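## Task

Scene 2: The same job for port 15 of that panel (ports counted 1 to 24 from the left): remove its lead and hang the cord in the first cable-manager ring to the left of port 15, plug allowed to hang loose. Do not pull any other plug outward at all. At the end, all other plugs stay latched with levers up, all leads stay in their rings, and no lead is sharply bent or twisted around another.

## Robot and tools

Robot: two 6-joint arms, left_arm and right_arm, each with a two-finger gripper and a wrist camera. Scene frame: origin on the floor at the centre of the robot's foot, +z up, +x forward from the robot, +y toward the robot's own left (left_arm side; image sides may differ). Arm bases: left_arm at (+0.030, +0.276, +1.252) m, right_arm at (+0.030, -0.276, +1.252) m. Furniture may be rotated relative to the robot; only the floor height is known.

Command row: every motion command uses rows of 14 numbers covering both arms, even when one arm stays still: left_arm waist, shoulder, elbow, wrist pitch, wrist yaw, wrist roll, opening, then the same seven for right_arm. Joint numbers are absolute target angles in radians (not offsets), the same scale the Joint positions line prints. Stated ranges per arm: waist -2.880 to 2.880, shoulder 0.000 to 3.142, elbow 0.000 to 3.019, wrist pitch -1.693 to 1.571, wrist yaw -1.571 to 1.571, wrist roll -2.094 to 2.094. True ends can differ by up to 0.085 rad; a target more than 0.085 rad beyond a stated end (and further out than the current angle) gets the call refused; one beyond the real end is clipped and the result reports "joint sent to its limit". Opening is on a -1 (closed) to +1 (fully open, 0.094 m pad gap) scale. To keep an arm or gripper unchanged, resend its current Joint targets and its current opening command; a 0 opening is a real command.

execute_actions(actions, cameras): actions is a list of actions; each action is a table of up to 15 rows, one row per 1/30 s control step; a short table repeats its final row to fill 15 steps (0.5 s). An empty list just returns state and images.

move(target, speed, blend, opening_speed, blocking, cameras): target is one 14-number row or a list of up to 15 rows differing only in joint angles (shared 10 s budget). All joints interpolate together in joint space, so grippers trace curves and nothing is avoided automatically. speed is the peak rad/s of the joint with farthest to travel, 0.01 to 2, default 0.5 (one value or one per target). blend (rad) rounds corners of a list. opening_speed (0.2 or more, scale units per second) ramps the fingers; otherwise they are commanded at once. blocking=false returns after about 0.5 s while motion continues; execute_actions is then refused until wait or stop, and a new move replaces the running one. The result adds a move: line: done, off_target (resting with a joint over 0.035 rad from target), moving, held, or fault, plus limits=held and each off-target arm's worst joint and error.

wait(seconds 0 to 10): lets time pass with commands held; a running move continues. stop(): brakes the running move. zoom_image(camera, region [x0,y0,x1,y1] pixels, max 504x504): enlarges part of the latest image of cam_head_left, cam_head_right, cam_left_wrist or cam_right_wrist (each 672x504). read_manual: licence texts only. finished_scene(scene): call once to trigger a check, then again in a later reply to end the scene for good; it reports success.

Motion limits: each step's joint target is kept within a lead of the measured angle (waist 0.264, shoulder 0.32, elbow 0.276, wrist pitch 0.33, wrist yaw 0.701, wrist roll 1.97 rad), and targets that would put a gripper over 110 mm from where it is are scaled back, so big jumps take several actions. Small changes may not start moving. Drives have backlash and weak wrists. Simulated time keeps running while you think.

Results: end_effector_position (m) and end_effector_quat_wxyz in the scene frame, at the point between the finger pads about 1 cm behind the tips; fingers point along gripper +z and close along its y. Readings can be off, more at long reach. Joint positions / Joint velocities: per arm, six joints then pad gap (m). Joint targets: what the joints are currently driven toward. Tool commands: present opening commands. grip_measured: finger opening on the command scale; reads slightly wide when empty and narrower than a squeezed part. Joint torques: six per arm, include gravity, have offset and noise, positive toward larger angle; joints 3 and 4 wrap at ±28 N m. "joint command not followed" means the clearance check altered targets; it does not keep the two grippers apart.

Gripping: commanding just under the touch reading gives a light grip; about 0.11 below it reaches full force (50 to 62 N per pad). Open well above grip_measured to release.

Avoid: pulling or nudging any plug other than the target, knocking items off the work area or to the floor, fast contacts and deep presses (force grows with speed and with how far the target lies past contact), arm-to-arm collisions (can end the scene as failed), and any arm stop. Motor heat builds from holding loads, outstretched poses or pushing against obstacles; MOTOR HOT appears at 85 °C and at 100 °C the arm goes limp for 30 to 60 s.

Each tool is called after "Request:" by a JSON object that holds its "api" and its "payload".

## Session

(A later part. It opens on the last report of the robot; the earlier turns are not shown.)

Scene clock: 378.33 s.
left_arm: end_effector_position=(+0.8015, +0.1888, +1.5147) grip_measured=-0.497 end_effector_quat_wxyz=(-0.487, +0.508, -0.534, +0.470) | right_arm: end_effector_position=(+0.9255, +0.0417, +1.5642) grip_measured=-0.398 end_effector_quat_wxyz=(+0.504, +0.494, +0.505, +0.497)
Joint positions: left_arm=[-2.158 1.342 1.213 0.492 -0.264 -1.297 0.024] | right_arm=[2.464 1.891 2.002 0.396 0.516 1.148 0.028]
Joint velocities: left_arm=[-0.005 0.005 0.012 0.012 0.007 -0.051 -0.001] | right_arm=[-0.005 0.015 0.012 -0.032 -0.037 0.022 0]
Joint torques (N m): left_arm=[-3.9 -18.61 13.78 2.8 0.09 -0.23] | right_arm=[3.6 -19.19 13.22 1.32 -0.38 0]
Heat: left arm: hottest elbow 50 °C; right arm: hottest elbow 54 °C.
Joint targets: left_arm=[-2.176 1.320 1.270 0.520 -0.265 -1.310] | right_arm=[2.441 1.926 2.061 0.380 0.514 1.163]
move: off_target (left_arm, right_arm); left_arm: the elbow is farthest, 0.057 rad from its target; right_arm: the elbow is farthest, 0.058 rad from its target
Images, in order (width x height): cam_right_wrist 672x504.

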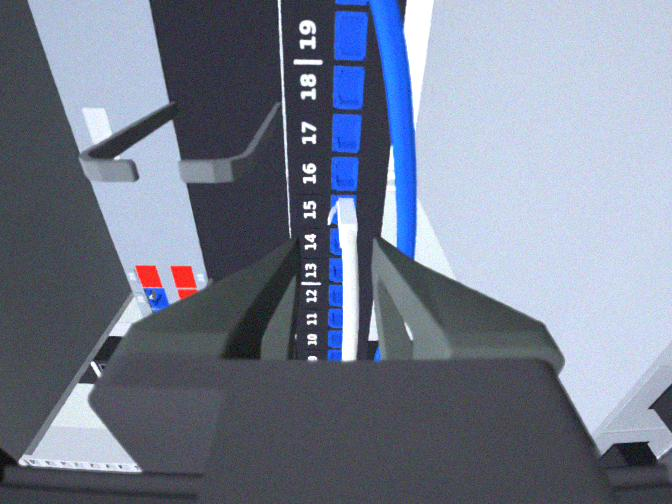

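Request:
{"api": "move", "payload": {"target": [-2.176,1.32,1.27,0.52,-0.265,-1.31,-0.5,2.427,1.978,2.163,0.325,0.503,1.182,-0.4], "speed": 0.15, "cameras": ["cam_right_wrist"]}}

Scene clock: 382.97 s.
left_arm: end_effector_position=(+0.8015, +0.1888, +1.5147) grip_measured=-0.497 end_effector_quat_wxyz=(-0.487, +0.508, -0.534, +0.470) | right_arm: end_effector_position=(+0.9442, +0.0426, +1.5654) grip_measured=-0.398 end_effector_quat_wxyz=(+0.500, +0.497, +0.503, +0.500)
Joint positions: left_arm=[-2.158 1.342 1.213 0.492 -0.264 -1.297 0.024] | right_arm=[2.451 1.942 2.104 0.341 0.506 1.167 0.028]
Joint velocities: left_arm=[0.005 -0.005 0.007 -0.007 0.022 0.037 0.001] | right_arm=[-0.005 0.005 0.007 -0.022 -0.022 0.007 0]
Joint torques (N m): left_arm=[-4.42 -18.78 13.76 2.74 0.1 -0.25] | right_arm=[4.37 -19.55 13.29 1.26 -0.28 0.06]
Heat: left arm: hottest elbow 50 °C; right arm: hottest elbow 55 °C.
Joint targets: left_arm=[-2.176 1.320 1.270 0.520 -0.265 -1.310] | right_arm=[2.427 1.978 2.162 0.325 0.503 1.182]
move: off_target (left_arm, right_arm); left_arm: the elbow is farthest, 0.057 rad from its target; right_arm: the elbow is farthest, 0.059 rad from its target
Images, in order (width x height): cam_right_wrist 672x504.

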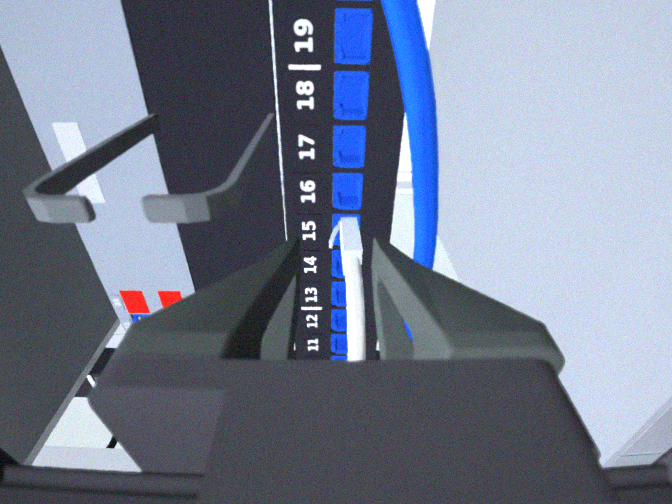

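Request:
{"api": "move", "payload": {"target": [-2.176,1.32,1.27,0.52,-0.265,-1.31,-0.5,2.422,2.005,2.192,0.325,0.498,1.187,-0.4], "speed": 0.15, "cameras": ["cam_right_wrist"]}}

Request:
{"api": "zoom_image", "payload": {"camera": "cam_right_wrist", "region": [260, 170, 460, 320]}}

Scene clock: 390.77 s.
left_arm: end_effector_position=(+0.8015, +0.1888, +1.5147) grip_measured=-0.497 end_effector_quat_wxyz=(-0.487, +0.508, -0.534, +0.470) | right_arm: end_effector_position=(+0.9512, +0.0425, +1.5626) grip_measured=-0.398 end_effector_quat_wxyz=(+0.502, +0.498, +0.498, +0.502)
Joint positions: left_arm=[-2.158 1.342 1.213 0.492 -0.264 -1.297 0.024] | right_arm=[2.445 1.966 2.137 0.341 0.503 1.171 0.028]
Joint velocities: left_arm=[0.005 -0.005 -0.007 -0.007 -0.007 0.051 -0.001] | right_arm=[-0.005 0.015 0.002 0.012 0.037 0.022 0]
Joint torques (N m): left_arm=[-4.07 -18.49 13.7 2.88 0.12 -0.19] | right_arm=[3.96 -19.55 13.12 1.37 -0.37 0.06]
Heat: left arm: hottest elbow 51 °C; right arm: hottest elbow 56 °C.
Joint targets: left_arm=[-2.176 1.320 1.270 0.520 -0.265 -1.310] | right_arm=[2.422 2.005 2.193 0.325 0.499 1.187]
move: off_target (left_arm, right_arm); left_arm: the elbow is farthest, 0.057 rad from its target; right_arm: the elbow is farthest, 0.055 rad from its target
Images, in order (width x height): cam_right_wrist 672x504.

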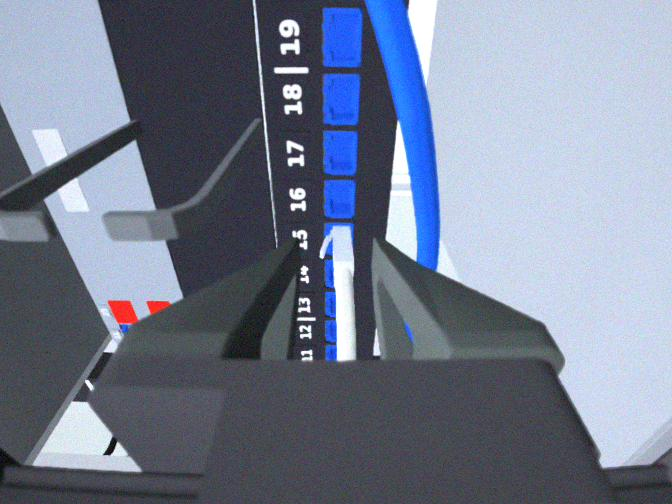

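Scaled by 2.520 from the camera's 672x504 image, which has a finer 960x720 frame.

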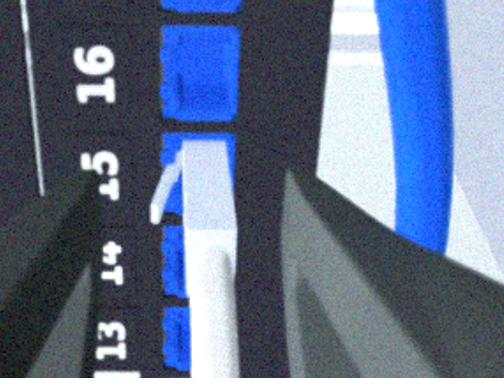

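Request:
{"api": "move", "payload": {"target": [-2.176,1.32,1.27,0.52,-0.265,-1.31,-0.5,2.422,2.005,2.192,0.325,0.498,1.187,-1], "opening_speed": 0.4, "cameras": ["cam_right_wrist"]}}

Request:
{"api": "zoom_image", "payload": {"camera": "cam_right_wrist", "region": [260, 170, 460, 320]}}

Scene clock: 399.63 s.
left_arm: end_effector_position=(+0.8015, +0.1888, +1.5147) grip_measured=-0.497 end_effector_quat_wxyz=(-0.487, +0.508, -0.534, +0.470) | right_arm: end_effector_position=(+0.9514, +0.0442, +1.5602) grip_measured=-0.871 end_effector_quat_wxyz=(+0.501, +0.498, +0.499, +0.503)
Joint positions: left_arm=[-2.158 1.342 1.213 0.492 -0.264 -1.297 0.024] | right_arm=[2.445 1.969 2.137 0.341 0.5 1.174 0.006]
Joint velocities: left_arm=[-0.005 -0.005 -0.007 -0.002 -0.022 0.007 -0.001] | right_arm=[0.005 -0.005 0.002 -0.002 0.037 0.066 0]
Joint torques (N m): left_arm=[-4.31 -18.2 13.72 2.85 0.12 -0.22] | right_arm=[4.42 -20.01 12.92 1.2 -0.37 0.03]
Heat: left arm: hottest elbow 51 °C; right arm: hottest elbow 57 °C.
Joint targets: left_arm=[-2.176 1.320 1.270 0.520 -0.265 -1.310] | right_arm=[2.422 2.006 2.192 0.325 0.497 1.187]
move: off_target (left_arm, right_arm); left_arm: the elbow is farthest, 0.057 rad from its target; right_arm: the elbow is farthest, 0.055 rad from its target
Images, in order (width x height): cam_right_wrist 672x504.

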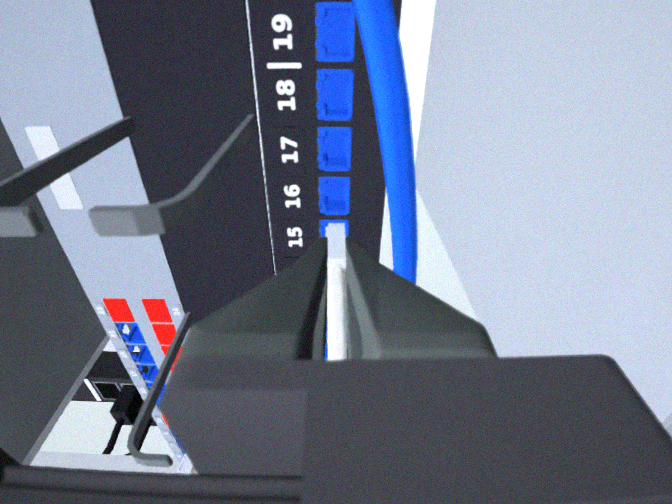

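Scaled by 2.520 from the camera's 672x504 image, which has a finer 960x720 frame.

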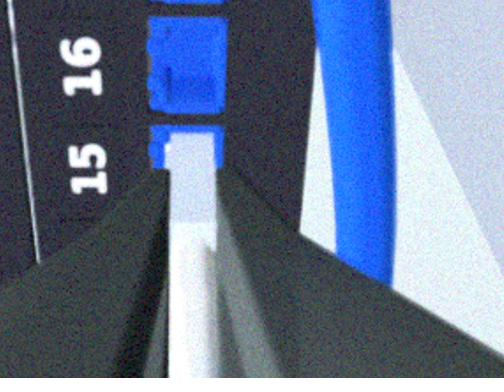

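Request:
{"api": "move", "payload": {"target": [-2.176,1.32,1.27,0.52,-0.265,-1.31,-0.5,2.45,1.885,1.93,0.43,0.526,1.15,-1], "speed": 0.25, "cameras": ["cam_right_wrist","cam_left_wrist"]}}

Scene clock: 409.33 s.
left_arm: end_effector_position=(+0.8015, +0.1888, +1.5147) grip_measured=-0.497 end_effector_quat_wxyz=(-0.487, +0.508, -0.534, +0.470) | right_arm: end_effector_position=(+0.9230, +0.0388, +1.5355) grip_measured=-0.872 end_effector_quat_wxyz=(+0.497, +0.498, +0.513, +0.491)
Joint positions: left_arm=[-2.158 1.342 1.213 0.492 -0.264 -1.297 0.024] | right_arm=[2.448 1.891 1.949 0.418 0.509 1.167 0.006]
Joint velocities: left_arm=[-0.015 0.005 -0.002 -0.007 -0.037 0.022 0] | right_arm=[-0.005 0.005 -0.012 -0.002 -0.125 -0.066 0]
Joint torques (N m): left_arm=[-4.07 -18.49 13.82 2.88 0.11 -0.2] | right_arm=[5.6 -21.89 7.69 2.5 0.23 -0.28]
Heat: left arm: hottest elbow 51 °C; right arm: hottest elbow 56 °C.
Joint targets: left_arm=[-2.176 1.320 1.270 0.520 -0.265 -1.310] | right_arm=[2.450 1.884 1.931 0.429 0.519 1.150]
move: off_target (left_arm); left_arm: the elbow is farthest, 0.057 rad from its target
Images, in order (width x height): cam_left_wrist 672x504, cam_right_wrist 672x504.

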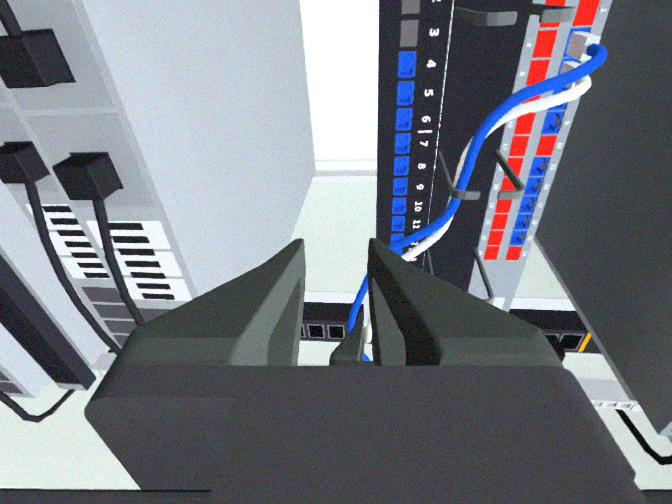

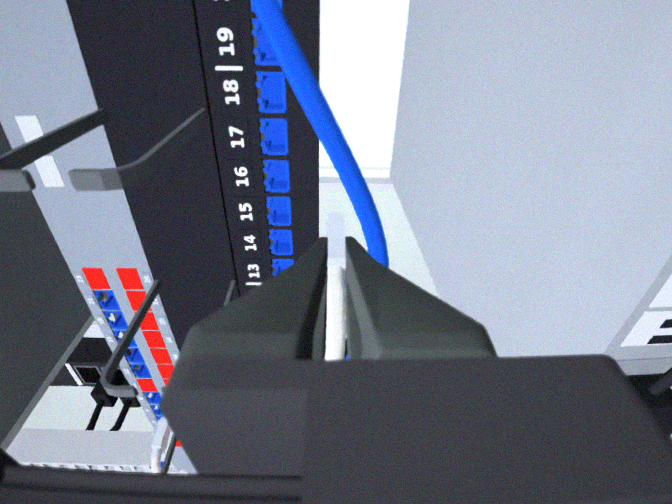

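Request:
{"api": "move", "payload": {"target": [-2.176,1.32,1.27,0.52,-0.265,-1.31,-0.5,2.515,1.78,1.965,0.39,0.571,1.133,-1], "speed": 0.2}}

Scene clock: 435.77 s.
left_arm: end_effector_position=(+0.8015, +0.1888, +1.5147) grip_measured=-0.497 end_effector_quat_wxyz=(-0.487, +0.508, -0.534, +0.470) | right_arm: end_effector_position=(+0.8993, +0.0258, +1.6205) grip_measured=-0.872 end_effector_quat_wxyz=(+0.507, +0.509, +0.480, +0.504)
Joint positions: left_arm=[-2.158 1.342 1.213 0.492 -0.264 -1.297 0.024] | right_arm=[2.502 1.79 1.947 0.402 0.575 1.147 0.006]
Joint velocities: left_arm=[-0.015 -0.005 -0.007 0.002 -0.022 -0.095 0.001] | right_arm=[0.005 -0.015 0.002 -0.027 0.051 0.051 0]
Joint torques (N m): left_arm=[-3.84 -18.55 13.81 2.8 0.11 -0.25] | right_arm=[6.24 -20.66 10.07 1.44 -0.14 -0.24]
Heat: left arm: hottest elbow 52 °C; right arm: hottest elbow 52 °C.
Joint targets: left_arm=[-2.176 1.320 1.270 0.520 -0.265 -1.310] | right_arm=[2.514 1.781 1.963 0.389 0.579 1.134]
move: off_target (left_arm); left_arm: the elbow is farthest, 0.057 rad from its target

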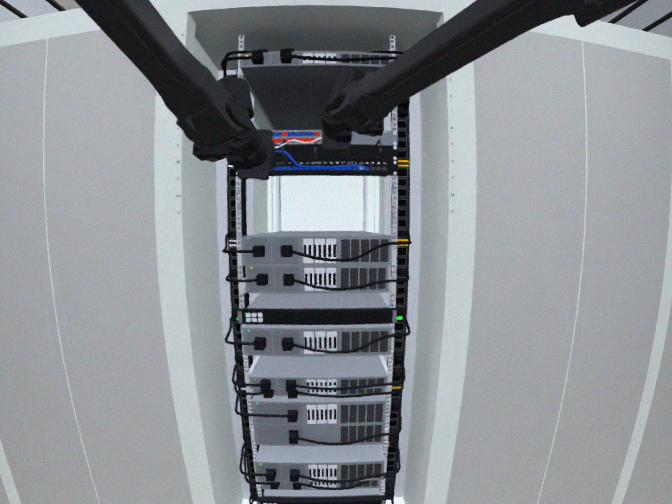

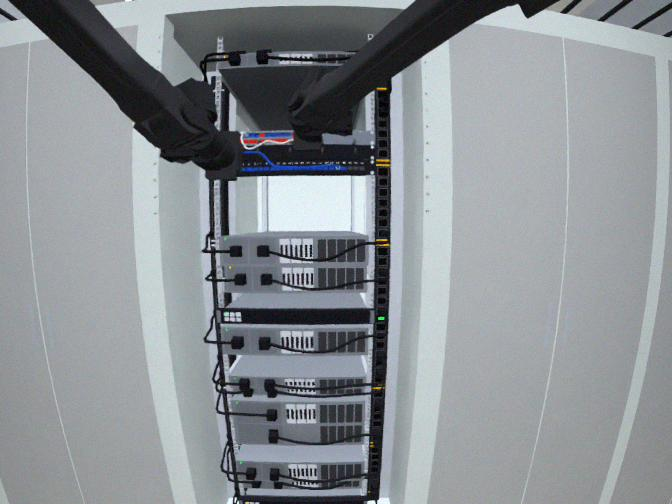

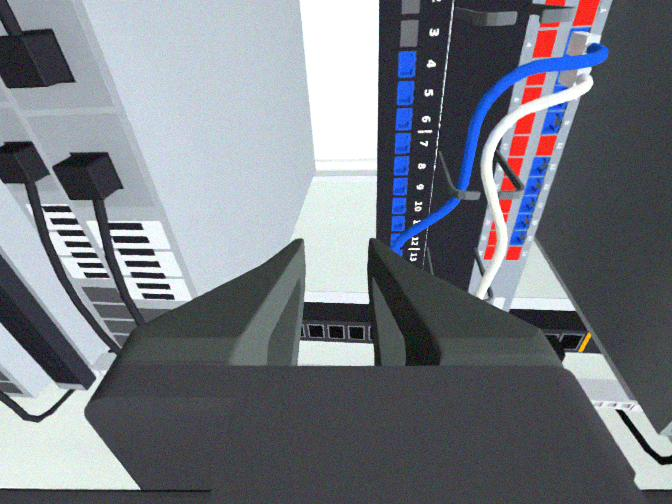

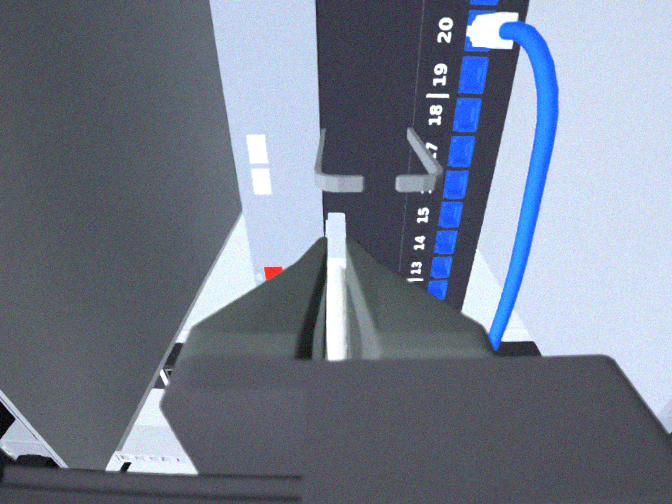

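Request:
{"api": "zoom_image", "payload": {"camera": "cam_left_wrist", "region": [370, 20, 630, 320]}}

Request:
{"api": "zoom_image", "payload": {"camera": "cam_head_right", "region": [220, 110, 400, 190]}}

Scaled by 1.680 from the camera's 672x504 image, which has a finer 960x720 frame.

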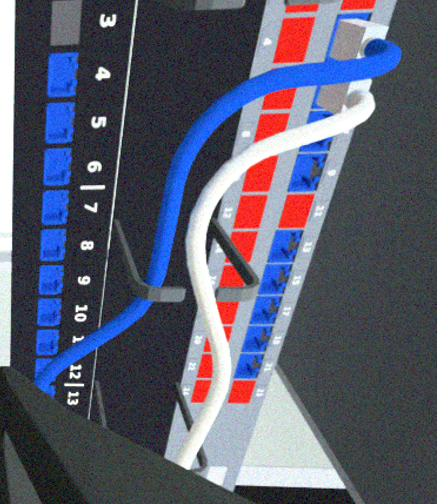

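Scaled by 2.800 from the camera's 672x504 image, which has a finer 960x720 frame.

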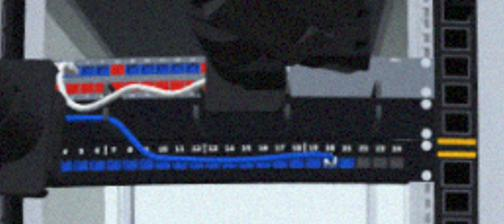

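Request:
{"api": "move", "payload": {"target": [-2.36,1.305,1.395,0.495,-0.418,-1.229,-0.3,2.515,1.78,1.965,0.39,0.571,1.133,-1], "speed": 0.3}}

Scene clock: 478.03 s.
left_arm: end_effector_position=(+0.7954, +0.1259, +1.6122) grip_measured=-0.303 end_effector_quat_wxyz=(-0.500, +0.503, -0.488, +0.509) | right_arm: end_effector_position=(+0.8993, +0.0258, +1.6205) grip_measured=-0.872 end_effector_quat_wxyz=(+0.508, +0.508, +0.480, +0.503)
Joint positions: left_arm=[-2.344 1.328 1.336 0.492 -0.414 -1.244 0.033] | right_arm=[2.502 1.79 1.947 0.402 0.575 1.145 0.006]
Joint velocities: left_arm=[-0.005 -0.015 0.002 -0.007 0.007 0.037 0] | right_arm=[-0.005 -0.015 0.012 -0.007 0.066 -0.022 -0.001]
Joint torques (N m): left_arm=[-4.84 -18.08 14.27 1.77 0.13 0.03] | right_arm=[6.36 -21.25 10.18 1.33 -0.46 -0.29]
Heat: left arm: hottest elbow 53 °C; right arm: hottest elbow 53 °C.
Joint targets: left_arm=[-2.360 1.306 1.395 0.495 -0.417 -1.228] | right_arm=[2.515 1.780 1.965 0.390 0.571 1.133]
move: off_target (left_arm); left_arm: the elbow is farthest, 0.059 rad from its target

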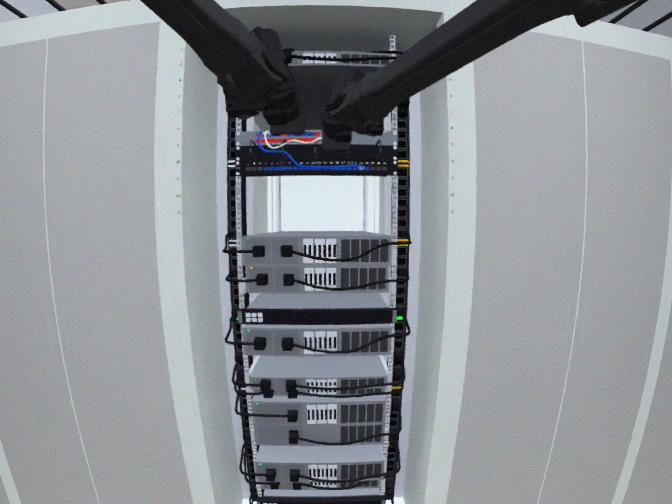

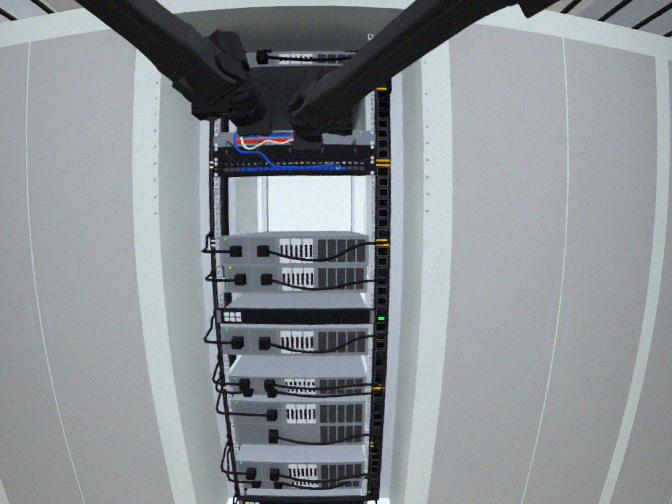

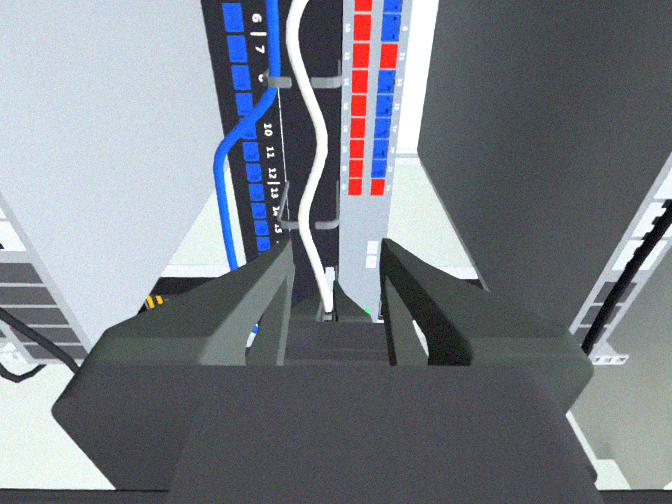

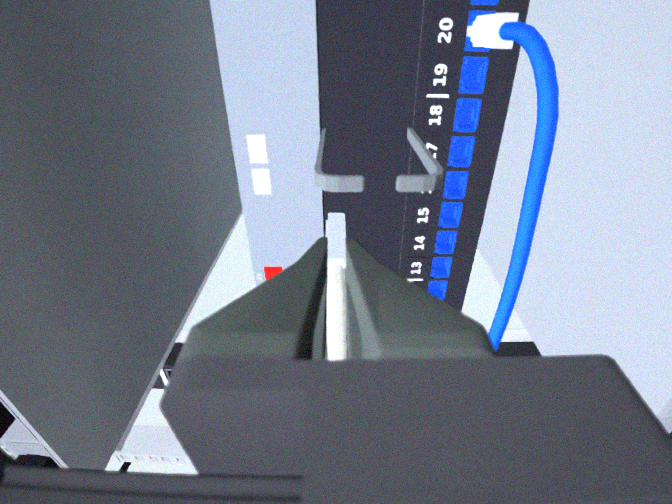

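Request:
{"api": "move", "payload": {"target": [-2.307,1.508,1.635,0.385,-0.37,-1.256,-0.3,2.515,1.78,1.965,0.39,0.571,1.133,-1], "speed": 0.2, "cameras": ["cam_left_wrist","cam_head_left"]}}

Scene clock: 489.53 s.
left_arm: end_effector_position=(+0.8605, +0.1002, +1.6075) grip_measured=-0.303 end_effector_quat_wxyz=(-0.494, +0.494, -0.503, +0.509) | right_arm: end_effector_position=(+0.8993, +0.0258, +1.6205) grip_measured=-0.872 end_effector_quat_wxyz=(+0.508, +0.508, +0.480, +0.503)
Joint positions: left_arm=[-2.325 1.496 1.569 0.401 -0.374 -1.244 0.033] | right_arm=[2.502 1.79 1.947 0.402 0.575 1.145 0.006]
Joint velocities: left_arm=[-0.005 0.005 -0.012 -0.002 -0.051 0.007 -0.002] | right_arm=[-0.005 -0.015 -0.012 -0.017 -0.051 -0.007 0]
Joint torques (N m): left_arm=[-3.14 -17.73 15.1 1.13 0.35 -0.21] | right_arm=[5.77 -22.07 10.32 1.14 -0.51 -0.29]
Heat: left arm: hottest elbow 53 °C; right arm: hottest elbow 53 °C.
Joint targets: left_arm=[-2.308 1.508 1.635 0.386 -0.371 -1.257] | right_arm=[2.515 1.780 1.965 0.390 0.571 1.133]
move: off_target (left_arm); left_arm: the elbow is farthest, 0.066 rad from its target
Images, in order (width x height): cam_head_left 672x504, cam_left_wrist 672x504.

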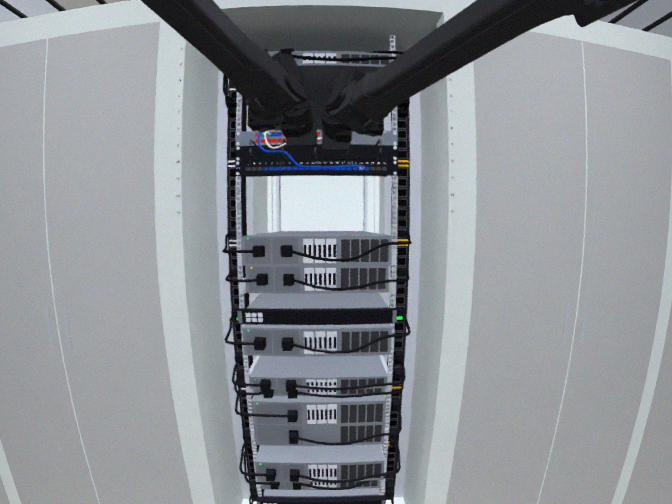

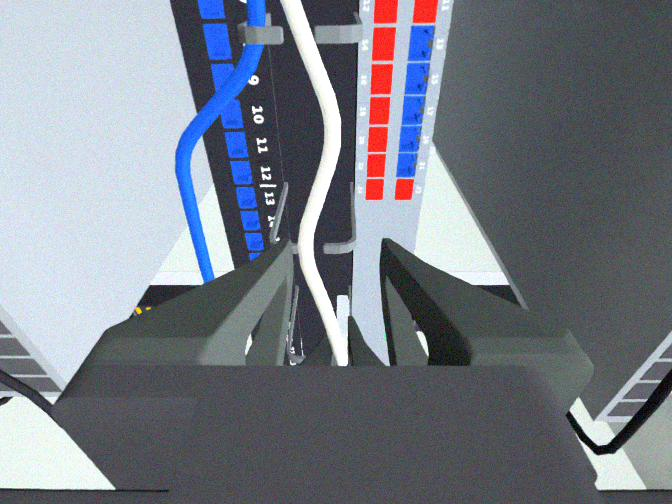

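Request:
{"api": "move", "payload": {"target": [-2.264,1.585,1.755,0.33,-0.359,-1.264,-0.3,2.515,1.78,1.965,0.39,0.571,1.133,-1], "speed": 0.15, "cameras": ["cam_left_wrist","cam_head_left"]}}

Scene clock: 508.27 s.
left_arm: end_effector_position=(+0.8966, +0.1130, +1.6010) grip_measured=-0.303 end_effector_quat_wxyz=(-0.502, +0.498, -0.504, +0.496) | right_arm: end_effector_position=(+0.8993, +0.0258, +1.6205) grip_measured=-0.872 end_effector_quat_wxyz=(+0.508, +0.508, +0.480, +0.503)
Joint positions: left_arm=[-2.283 1.571 1.689 0.346 -0.362 -1.249 0.033] | right_arm=[2.502 1.79 1.947 0.402 0.575 1.145 0.006]
Joint velocities: left_arm=[-0.015 0.005 -0.007 -0.022 -0.007 0.037 0] | right_arm=[-0.005 -0.005 0.007 -0.002 0.007 -0.051 -0.001]
Joint torques (N m): left_arm=[-3.14 -19.19 15.2 1.09 0.35 -0.26] | right_arm=[6.59 -20.25 10.36 1.25 -0.44 -0.27]
Heat: left arm: hottest elbow 59 °C; right arm: hottest elbow 54 °C.
Joint targets: left_arm=[-2.265 1.585 1.755 0.330 -0.359 -1.264] | right_arm=[2.515 1.780 1.965 0.390 0.571 1.133]
move: off_target (left_arm); left_arm: the elbow is farthest, 0.066 rad from its target
Images, in order (width x height): cam_head_left 672x504, cam_left_wrist 672x504.

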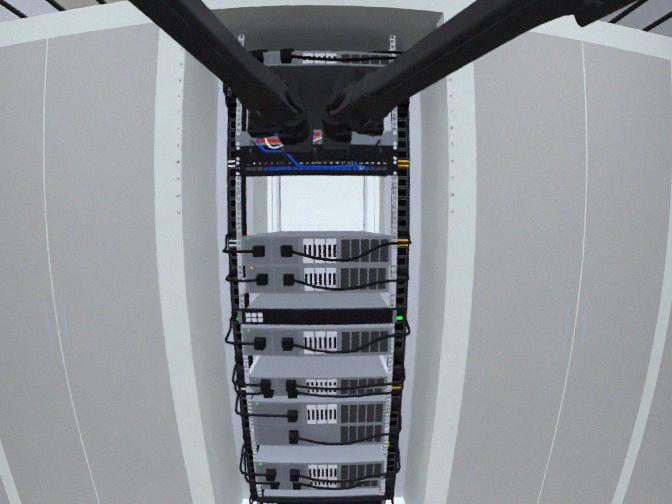

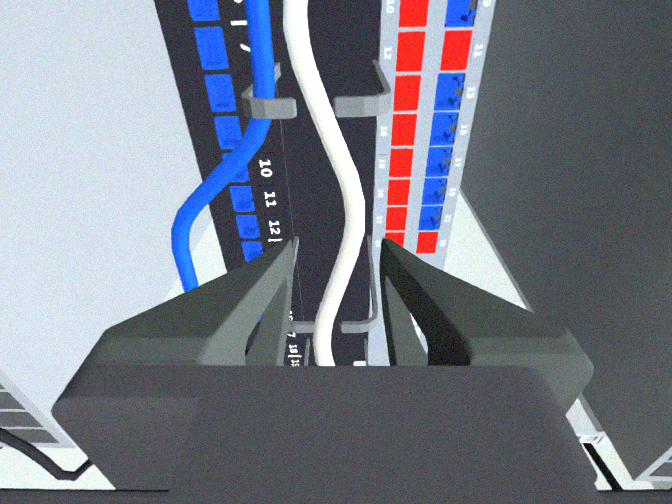

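Request:
{"api": "move", "payload": {"target": [-2.264,1.585,1.755,0.33,-0.359,-1.264,-1,2.515,1.78,1.965,0.39,0.571,1.133,-1], "opening_speed": 0.6, "cameras": ["cam_left_wrist","cam_right_wrist"]}}

Scene clock: 518.33 s.
left_arm: end_effector_position=(+0.8971, +0.1142, +1.6017) grip_measured=-0.920 end_effector_quat_wxyz=(-0.502, +0.498, -0.503, +0.497) | right_arm: end_effector_position=(+0.8993, +0.0259, +1.6209) grip_measured=-0.872 end_effector_quat_wxyz=(+0.508, +0.508, +0.480, +0.504)
Joint positions: left_arm=[-2.281 1.571 1.69 0.346 -0.362 -1.251 0.004] | right_arm=[2.502 1.79 1.947 0.404 0.573 1.145 0.006]
Joint velocities: left_arm=[0.015 -0.015 -0.002 -0.012 0.037 -0.022 -0.001] | right_arm=[0.015 -0.005 0.017 -0.002 0.051 -0.007 0]
Joint torques (N m): left_arm=[-3.02 -19.49 15.12 1.16 0.32 -0.23] | right_arm=[6.95 -21.36 10.32 1.26 -0.4 -0.22]
Heat: left arm: hottest elbow 58 °C; right arm: hottest elbow 54 °C.
Joint targets: left_arm=[-2.263 1.585 1.755 0.330 -0.359 -1.265] | right_arm=[2.515 1.780 1.965 0.392 0.570 1.133]
move: off_target (left_arm); left_arm: the elbow is farthest, 0.065 rad from its target
Images, in order (width x height): cam_left_wrist 672x504, cam_right_wrist 672x504.

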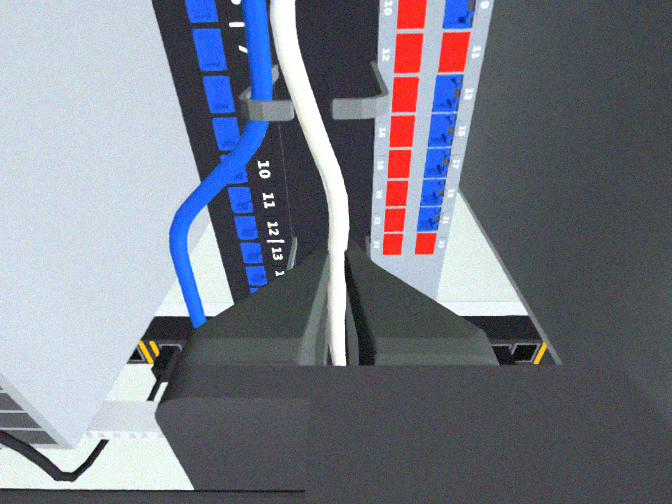

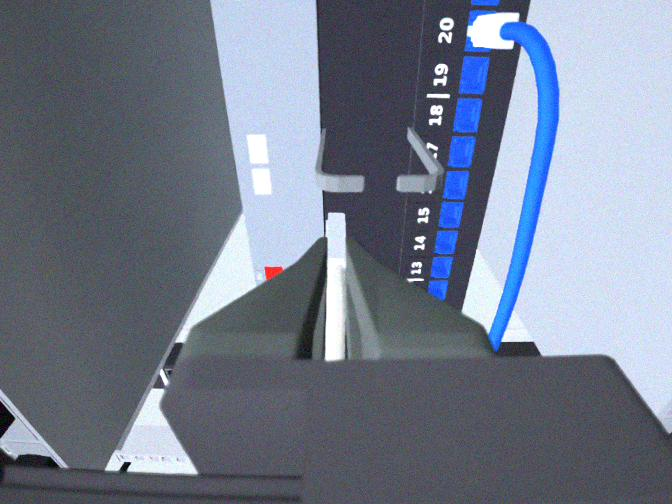

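Request:
{"api": "move", "payload": {"target": [-2.264,1.585,1.755,0.33,-0.359,-1.264,-1,2.515,1.78,1.965,0.39,0.571,1.133,-0.3], "opening_speed": 0.3, "cameras": ["cam_left_wrist","cam_right_wrist"]}}

Request:
{"api": "zoom_image", "payload": {"camera": "cam_right_wrist", "region": [180, 100, 560, 380]}}

Scene clock: 533.93 s.
left_arm: end_effector_position=(+0.8971, +0.1142, +1.6017) grip_measured=-0.922 end_effector_quat_wxyz=(-0.502, +0.498, -0.503, +0.497) | right_arm: end_effector_position=(+0.8993, +0.0260, +1.6206) grip_measured=-0.303 end_effector_quat_wxyz=(+0.508, +0.508, +0.480, +0.504)
Joint positions: left_arm=[-2.281 1.571 1.69 0.346 -0.362 -1.251 0.004] | right_arm=[2.502 1.79 1.947 0.402 0.573 1.145 0.033]
Joint velocities: left_arm=[0.005 -0.005 0.007 0.002 -0.095 0.022 0] | right_arm=[-0.005 -0.015 -0.007 -0.017 0.007 0.037 0]
Joint torques (N m): left_arm=[-2.96 -19.37 15.04 1.13 0.34 -0.2] | right_arm=[6.12 -21.19 10.39 1.22 -0.32 -0.26]
Heat: left arm: hottest elbow 58 °C; right arm: hottest elbow 54 °C.
Joint targets: left_arm=[-2.264 1.585 1.755 0.330 -0.359 -1.264] | right_arm=[2.515 1.780 1.965 0.388 0.571 1.133]
move: off_target (left_arm); left_arm: the elbow is farthest, 0.065 rad from its target
Images, in order (width x height): cam_left_wrist 672x504, cam_right_wrist 672x504.

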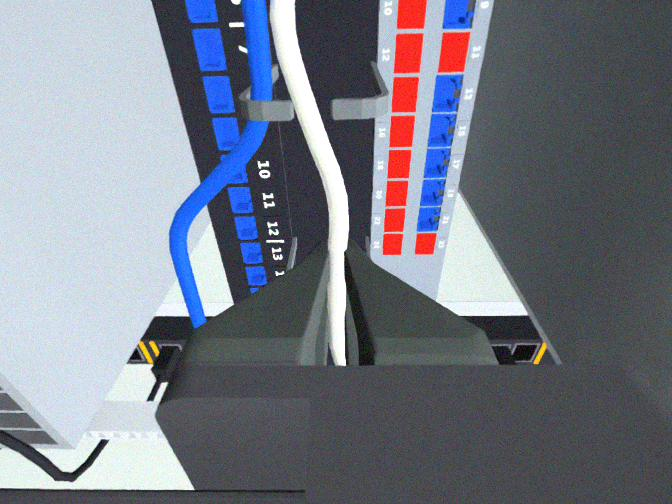

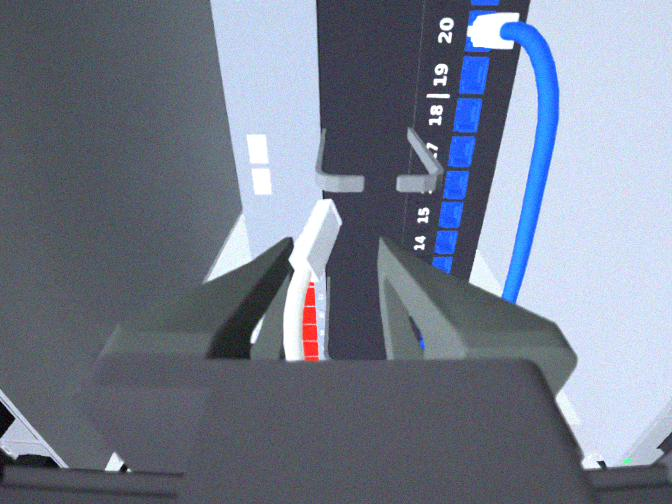

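Scaled by 1.326 from the camera's 672x504 image, which has a finer 960x720 frame.

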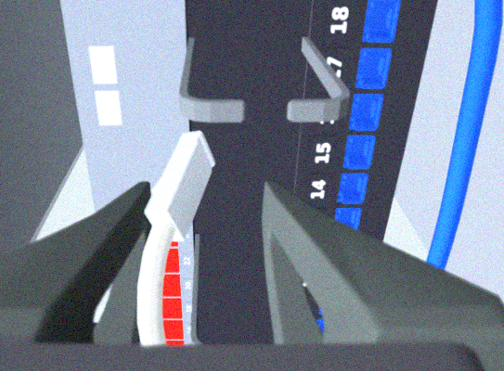

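Request:
{"api": "move", "payload": {"target": [-2.264,1.585,1.755,0.33,-0.359,-1.264,-1,2.555,1.64,1.65,0.519,0.619,1.10,-0.3], "speed": 0.3}}

Request:
{"api": "zoom_image", "payload": {"camera": "cam_right_wrist", "region": [180, 100, 560, 380]}}

Scene clock: 543.17 s.
left_arm: end_effector_position=(+0.8973, +0.1144, +1.6026) grip_measured=-0.922 end_effector_quat_wxyz=(-0.503, +0.498, -0.502, +0.497) | right_arm: end_effector_position=(+0.8377, +0.0272, +1.5814) grip_measured=-0.302 end_effector_quat_wxyz=(+0.500, +0.506, +0.515, +0.478)
Joint positions: left_arm=[-2.281 1.571 1.692 0.346 -0.362 -1.251 0.004] | right_arm=[2.539 1.663 1.656 0.498 0.616 1.114 0.033]
Joint velocities: left_arm=[-0.005 -0.015 -0.002 -0.007 -0.007 -0.022 0.001] | right_arm=[0.005 -0.015 -0.007 -0.017 -0.037 -0.066 0]
Joint torques (N m): left_arm=[-2.78 -19.02 14.95 1.02 0.32 -0.23] | right_arm=[6.42 -19.72 8.32 2.88 -0.1 -0.24]
Heat: left arm: hottest elbow 58 °C; right arm: hottest elbow 53 °C.
Joint targets: left_arm=[-2.264 1.585 1.755 0.330 -0.359 -1.264] | right_arm=[2.555 1.639 1.650 0.519 0.620 1.099]
move: off_target (left_arm); left_arm: the elbow is farthest, 0.063 rad from its target

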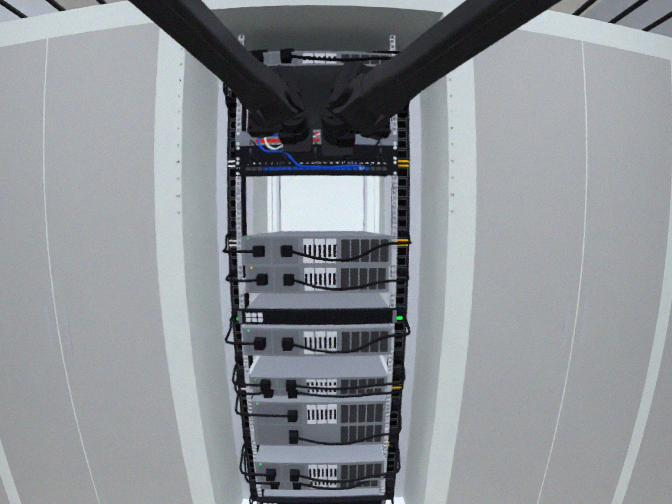

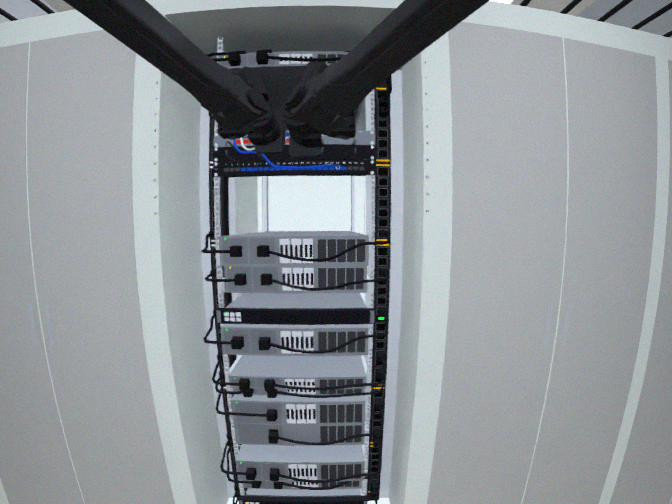

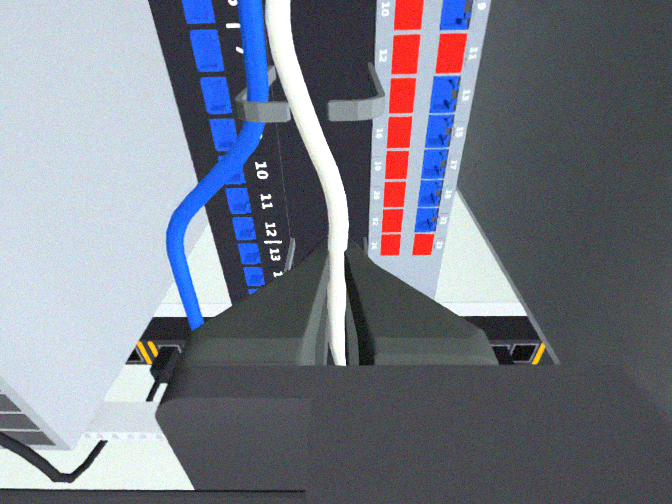

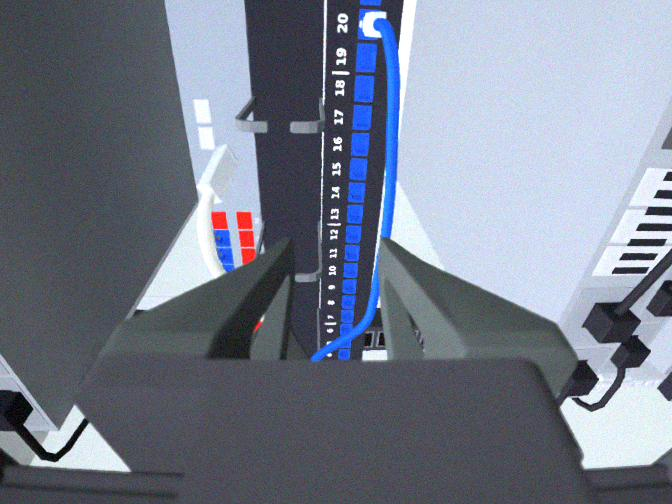

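Scaled by 1.326 from the camera's 672x504 image, which has a finer 960x720 frame.

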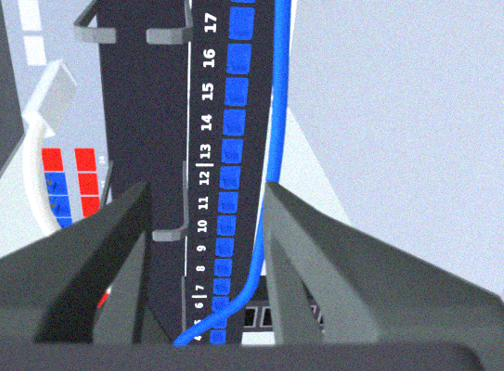

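Request:
{"api": "move", "payload": {"target": [-2.264,1.585,1.755,0.33,-0.359,-1.264,-1,2.62,1.545,1.605,0.545,0.648,1.078,-0.25], "speed": 0.3, "cameras": ["cam_right_wrist"]}}

Scene clock: 579.63 s.
left_arm: end_effector_position=(+0.8973, +0.1144, +1.6026) grip_measured=-0.922 end_effector_quat_wxyz=(-0.503, +0.498, -0.502, +0.497) | right_arm: end_effector_position=(+0.7999, +0.0203, +1.6554) grip_measured=-0.252 end_effector_quat_wxyz=(+0.499, +0.505, +0.483, +0.513)
Joint positions: left_arm=[-2.281 1.571 1.692 0.346 -0.362 -1.251 0.004] | right_arm=[2.611 1.551 1.611 0.528 0.644 1.093 0.035]
Joint velocities: left_arm=[0.005 -0.015 -0.002 -0.022 -0.022 -0.066 0.001] | right_arm=[-0.005 -0.005 -0.022 0.027 -0.037 -0.037 0]
Joint torques (N m): left_arm=[-3.08 -18.84 14.98 1.06 0.32 -0.22] | right_arm=[5.07 -16.79 8.4 2.44 -0.2 -0.3]
Heat: left arm: hottest elbow 66 °C; right arm: hottest elbow 51 °C.
Joint targets: left_arm=[-2.264 1.585 1.755 0.330 -0.359 -1.264] | right_arm=[2.620 1.546 1.606 0.545 0.648 1.078]
move: off_target (left_arm); left_arm: the elbow is farthest, 0.063 rad from its target
Images, in order (width x height): cam_right_wrist 672x504.

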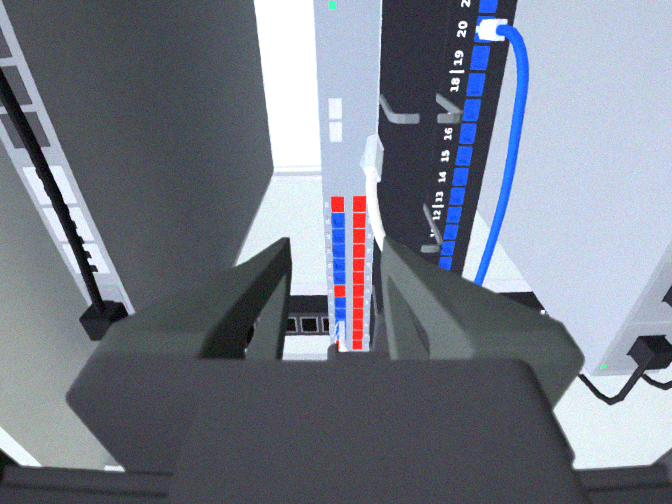

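Request:
{"api": "move", "payload": {"target": [-2.264,1.585,1.755,0.33,-0.359,-1.264,-1,2.545,1.71,1.84,0.42,0.598,1.125,-0.25], "speed": 0.25, "cameras": ["cam_right_wrist"]}}

Scene clock: 590.97 s.
left_arm: end_effector_position=(+0.8973, +0.1144, +1.6026) grip_measured=-0.922 end_effector_quat_wxyz=(-0.503, +0.498, -0.502, +0.497) | right_arm: end_effector_position=(+0.8502, +0.0383, +1.6274) grip_measured=-0.252 end_effector_quat_wxyz=(+0.497, +0.499, +0.503, +0.500)
Joint positions: left_arm=[-2.281 1.571 1.692 0.346 -0.362 -1.251 0.004] | right_arm=[2.562 1.683 1.778 0.435 0.602 1.111 0.035]
Joint velocities: left_arm=[0.005 0.005 0.007 -0.007 0.037 0.037 0.001] | right_arm=[0.005 -0.005 -0.002 -0.012 -0.007 -0.066 0]
Joint torques (N m): left_arm=[-3.02 -18.9 14.94 1.05 0.32 -0.21] | right_arm=[4.42 -16.44 12.96 1.33 -0.42 0.05]
Heat: left arm: hottest elbow 67 °C; right arm: hottest elbow 50 °C.
Joint targets: left_arm=[-2.264 1.585 1.755 0.330 -0.359 -1.264] | right_arm=[2.544 1.709 1.839 0.420 0.599 1.126]
move: off_target (left_arm, right_arm); left_arm: the elbow is farthest, 0.063 rad from its target; right_arm: the elbow is farthest, 0.062 rad from its target
Images, in order (width x height): cam_right_wrist 672x504.

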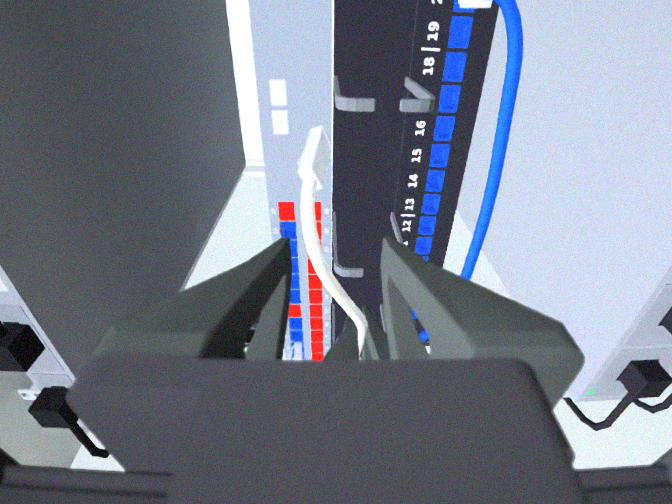

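Request:
{"api": "move", "payload": {"target": [-2.264,1.585,1.755,0.33,-0.359,-1.264,-1,2.52,1.755,1.95,0.365,0.582,1.14,-0.25], "speed": 0.2, "cameras": ["cam_right_wrist"]}}

Scene clock: 604.33 s.
left_arm: end_effector_position=(+0.8973, +0.1144, +1.6026) grip_measured=-0.922 end_effector_quat_wxyz=(-0.503, +0.498, -0.502, +0.497) | right_arm: end_effector_position=(+0.8753, +0.0325, +1.6399) grip_measured=-0.252 end_effector_quat_wxyz=(+0.500, +0.501, +0.495, +0.504)
Joint positions: left_arm=[-2.281 1.571 1.692 0.346 -0.362 -1.251 0.004] | right_arm=[2.539 1.727 1.889 0.379 0.585 1.125 0.035]
Joint velocities: left_arm=[0.005 -0.005 0.007 0.002 0.007 0.022 0] | right_arm=[-0.005 0.015 -0.007 0.012 -0.037 0.051 -0.001]
Joint torques (N m): left_arm=[-2.96 -18.78 15.01 1.06 0.32 -0.23] | right_arm=[3.72 -16.73 13.14 1.25 -0.48 0.02]
Heat: left arm: hottest elbow 67 °C; right arm: hottest elbow 54 °C.
Joint targets: left_arm=[-2.264 1.585 1.755 0.330 -0.359 -1.264] | right_arm=[2.521 1.756 1.950 0.365 0.582 1.140]
move: off_target (left_arm, right_arm); left_arm: the elbow is farthest, 0.063 rad from its target; right_arm: the elbow is farthest, 0.061 rad from its target
Images, in order (width x height): cam_right_wrist 672x504.

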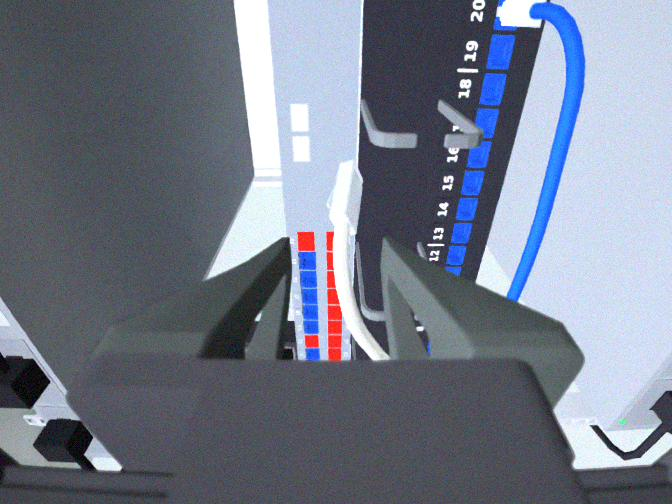

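Request:
{"api": "move", "payload": {"target": [-2.264,1.585,1.755,0.33,-0.359,-1.264,-1,2.52,1.755,1.95,0.365,0.582,1.14,-1], "opening_speed": 0.8, "cameras": ["cam_right_wrist","cam_head_right"]}}

Request:
{"api": "zoom_image", "payload": {"camera": "cam_right_wrist", "region": [180, 100, 560, 380]}}

Scene clock: 614.60 s.
left_arm: end_effector_position=(+0.8973, +0.1144, +1.6026) grip_measured=-0.922 end_effector_quat_wxyz=(-0.503, +0.498, -0.502, +0.497) | right_arm: end_effector_position=(+0.8753, +0.0325, +1.6399) grip_measured=-0.895 end_effector_quat_wxyz=(+0.500, +0.501, +0.495, +0.504)
Joint positions: left_arm=[-2.281 1.571 1.692 0.346 -0.362 -1.251 0.004] | right_arm=[2.539 1.727 1.889 0.379 0.585 1.125 0.005]
Joint velocities: left_arm=[-0.005 -0.005 -0.002 -0.012 0.066 -0.081 0] | right_arm=[-0.005 -0.005 -0.002 -0.002 0.081 0.022 0]
Joint torques (N m): left_arm=[-2.84 -19.25 15.08 1.05 0.35 -0.23] | right_arm=[4.13 -17.44 13.44 1.37 -0.48 0.02]
Heat: left arm: hottest elbow 68 °C; right arm: hottest elbow 53 °C.
Joint targets: left_arm=[-2.264 1.585 1.755 0.330 -0.359 -1.264] | right_arm=[2.520 1.754 1.950 0.365 0.582 1.139]
move: off_target (left_arm, right_arm); left_arm: the elbow is farthest, 0.063 rad from its target; right_arm: the elbow is farthest, 0.061 rad from its target
Images, in order (width x height): cam_head_right 672x504, cam_right_wrist 672x504.

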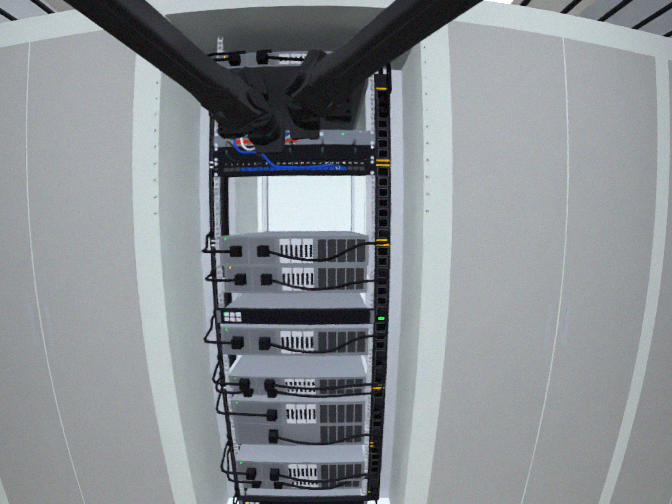

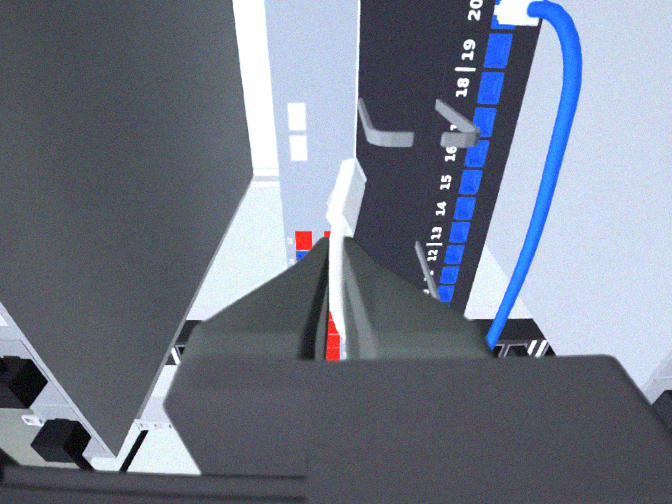

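Scaled by 1.326 from the camera's 672x504 image, which has a finer 960x720 frame.

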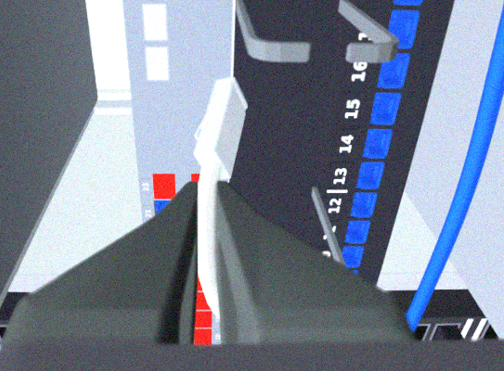

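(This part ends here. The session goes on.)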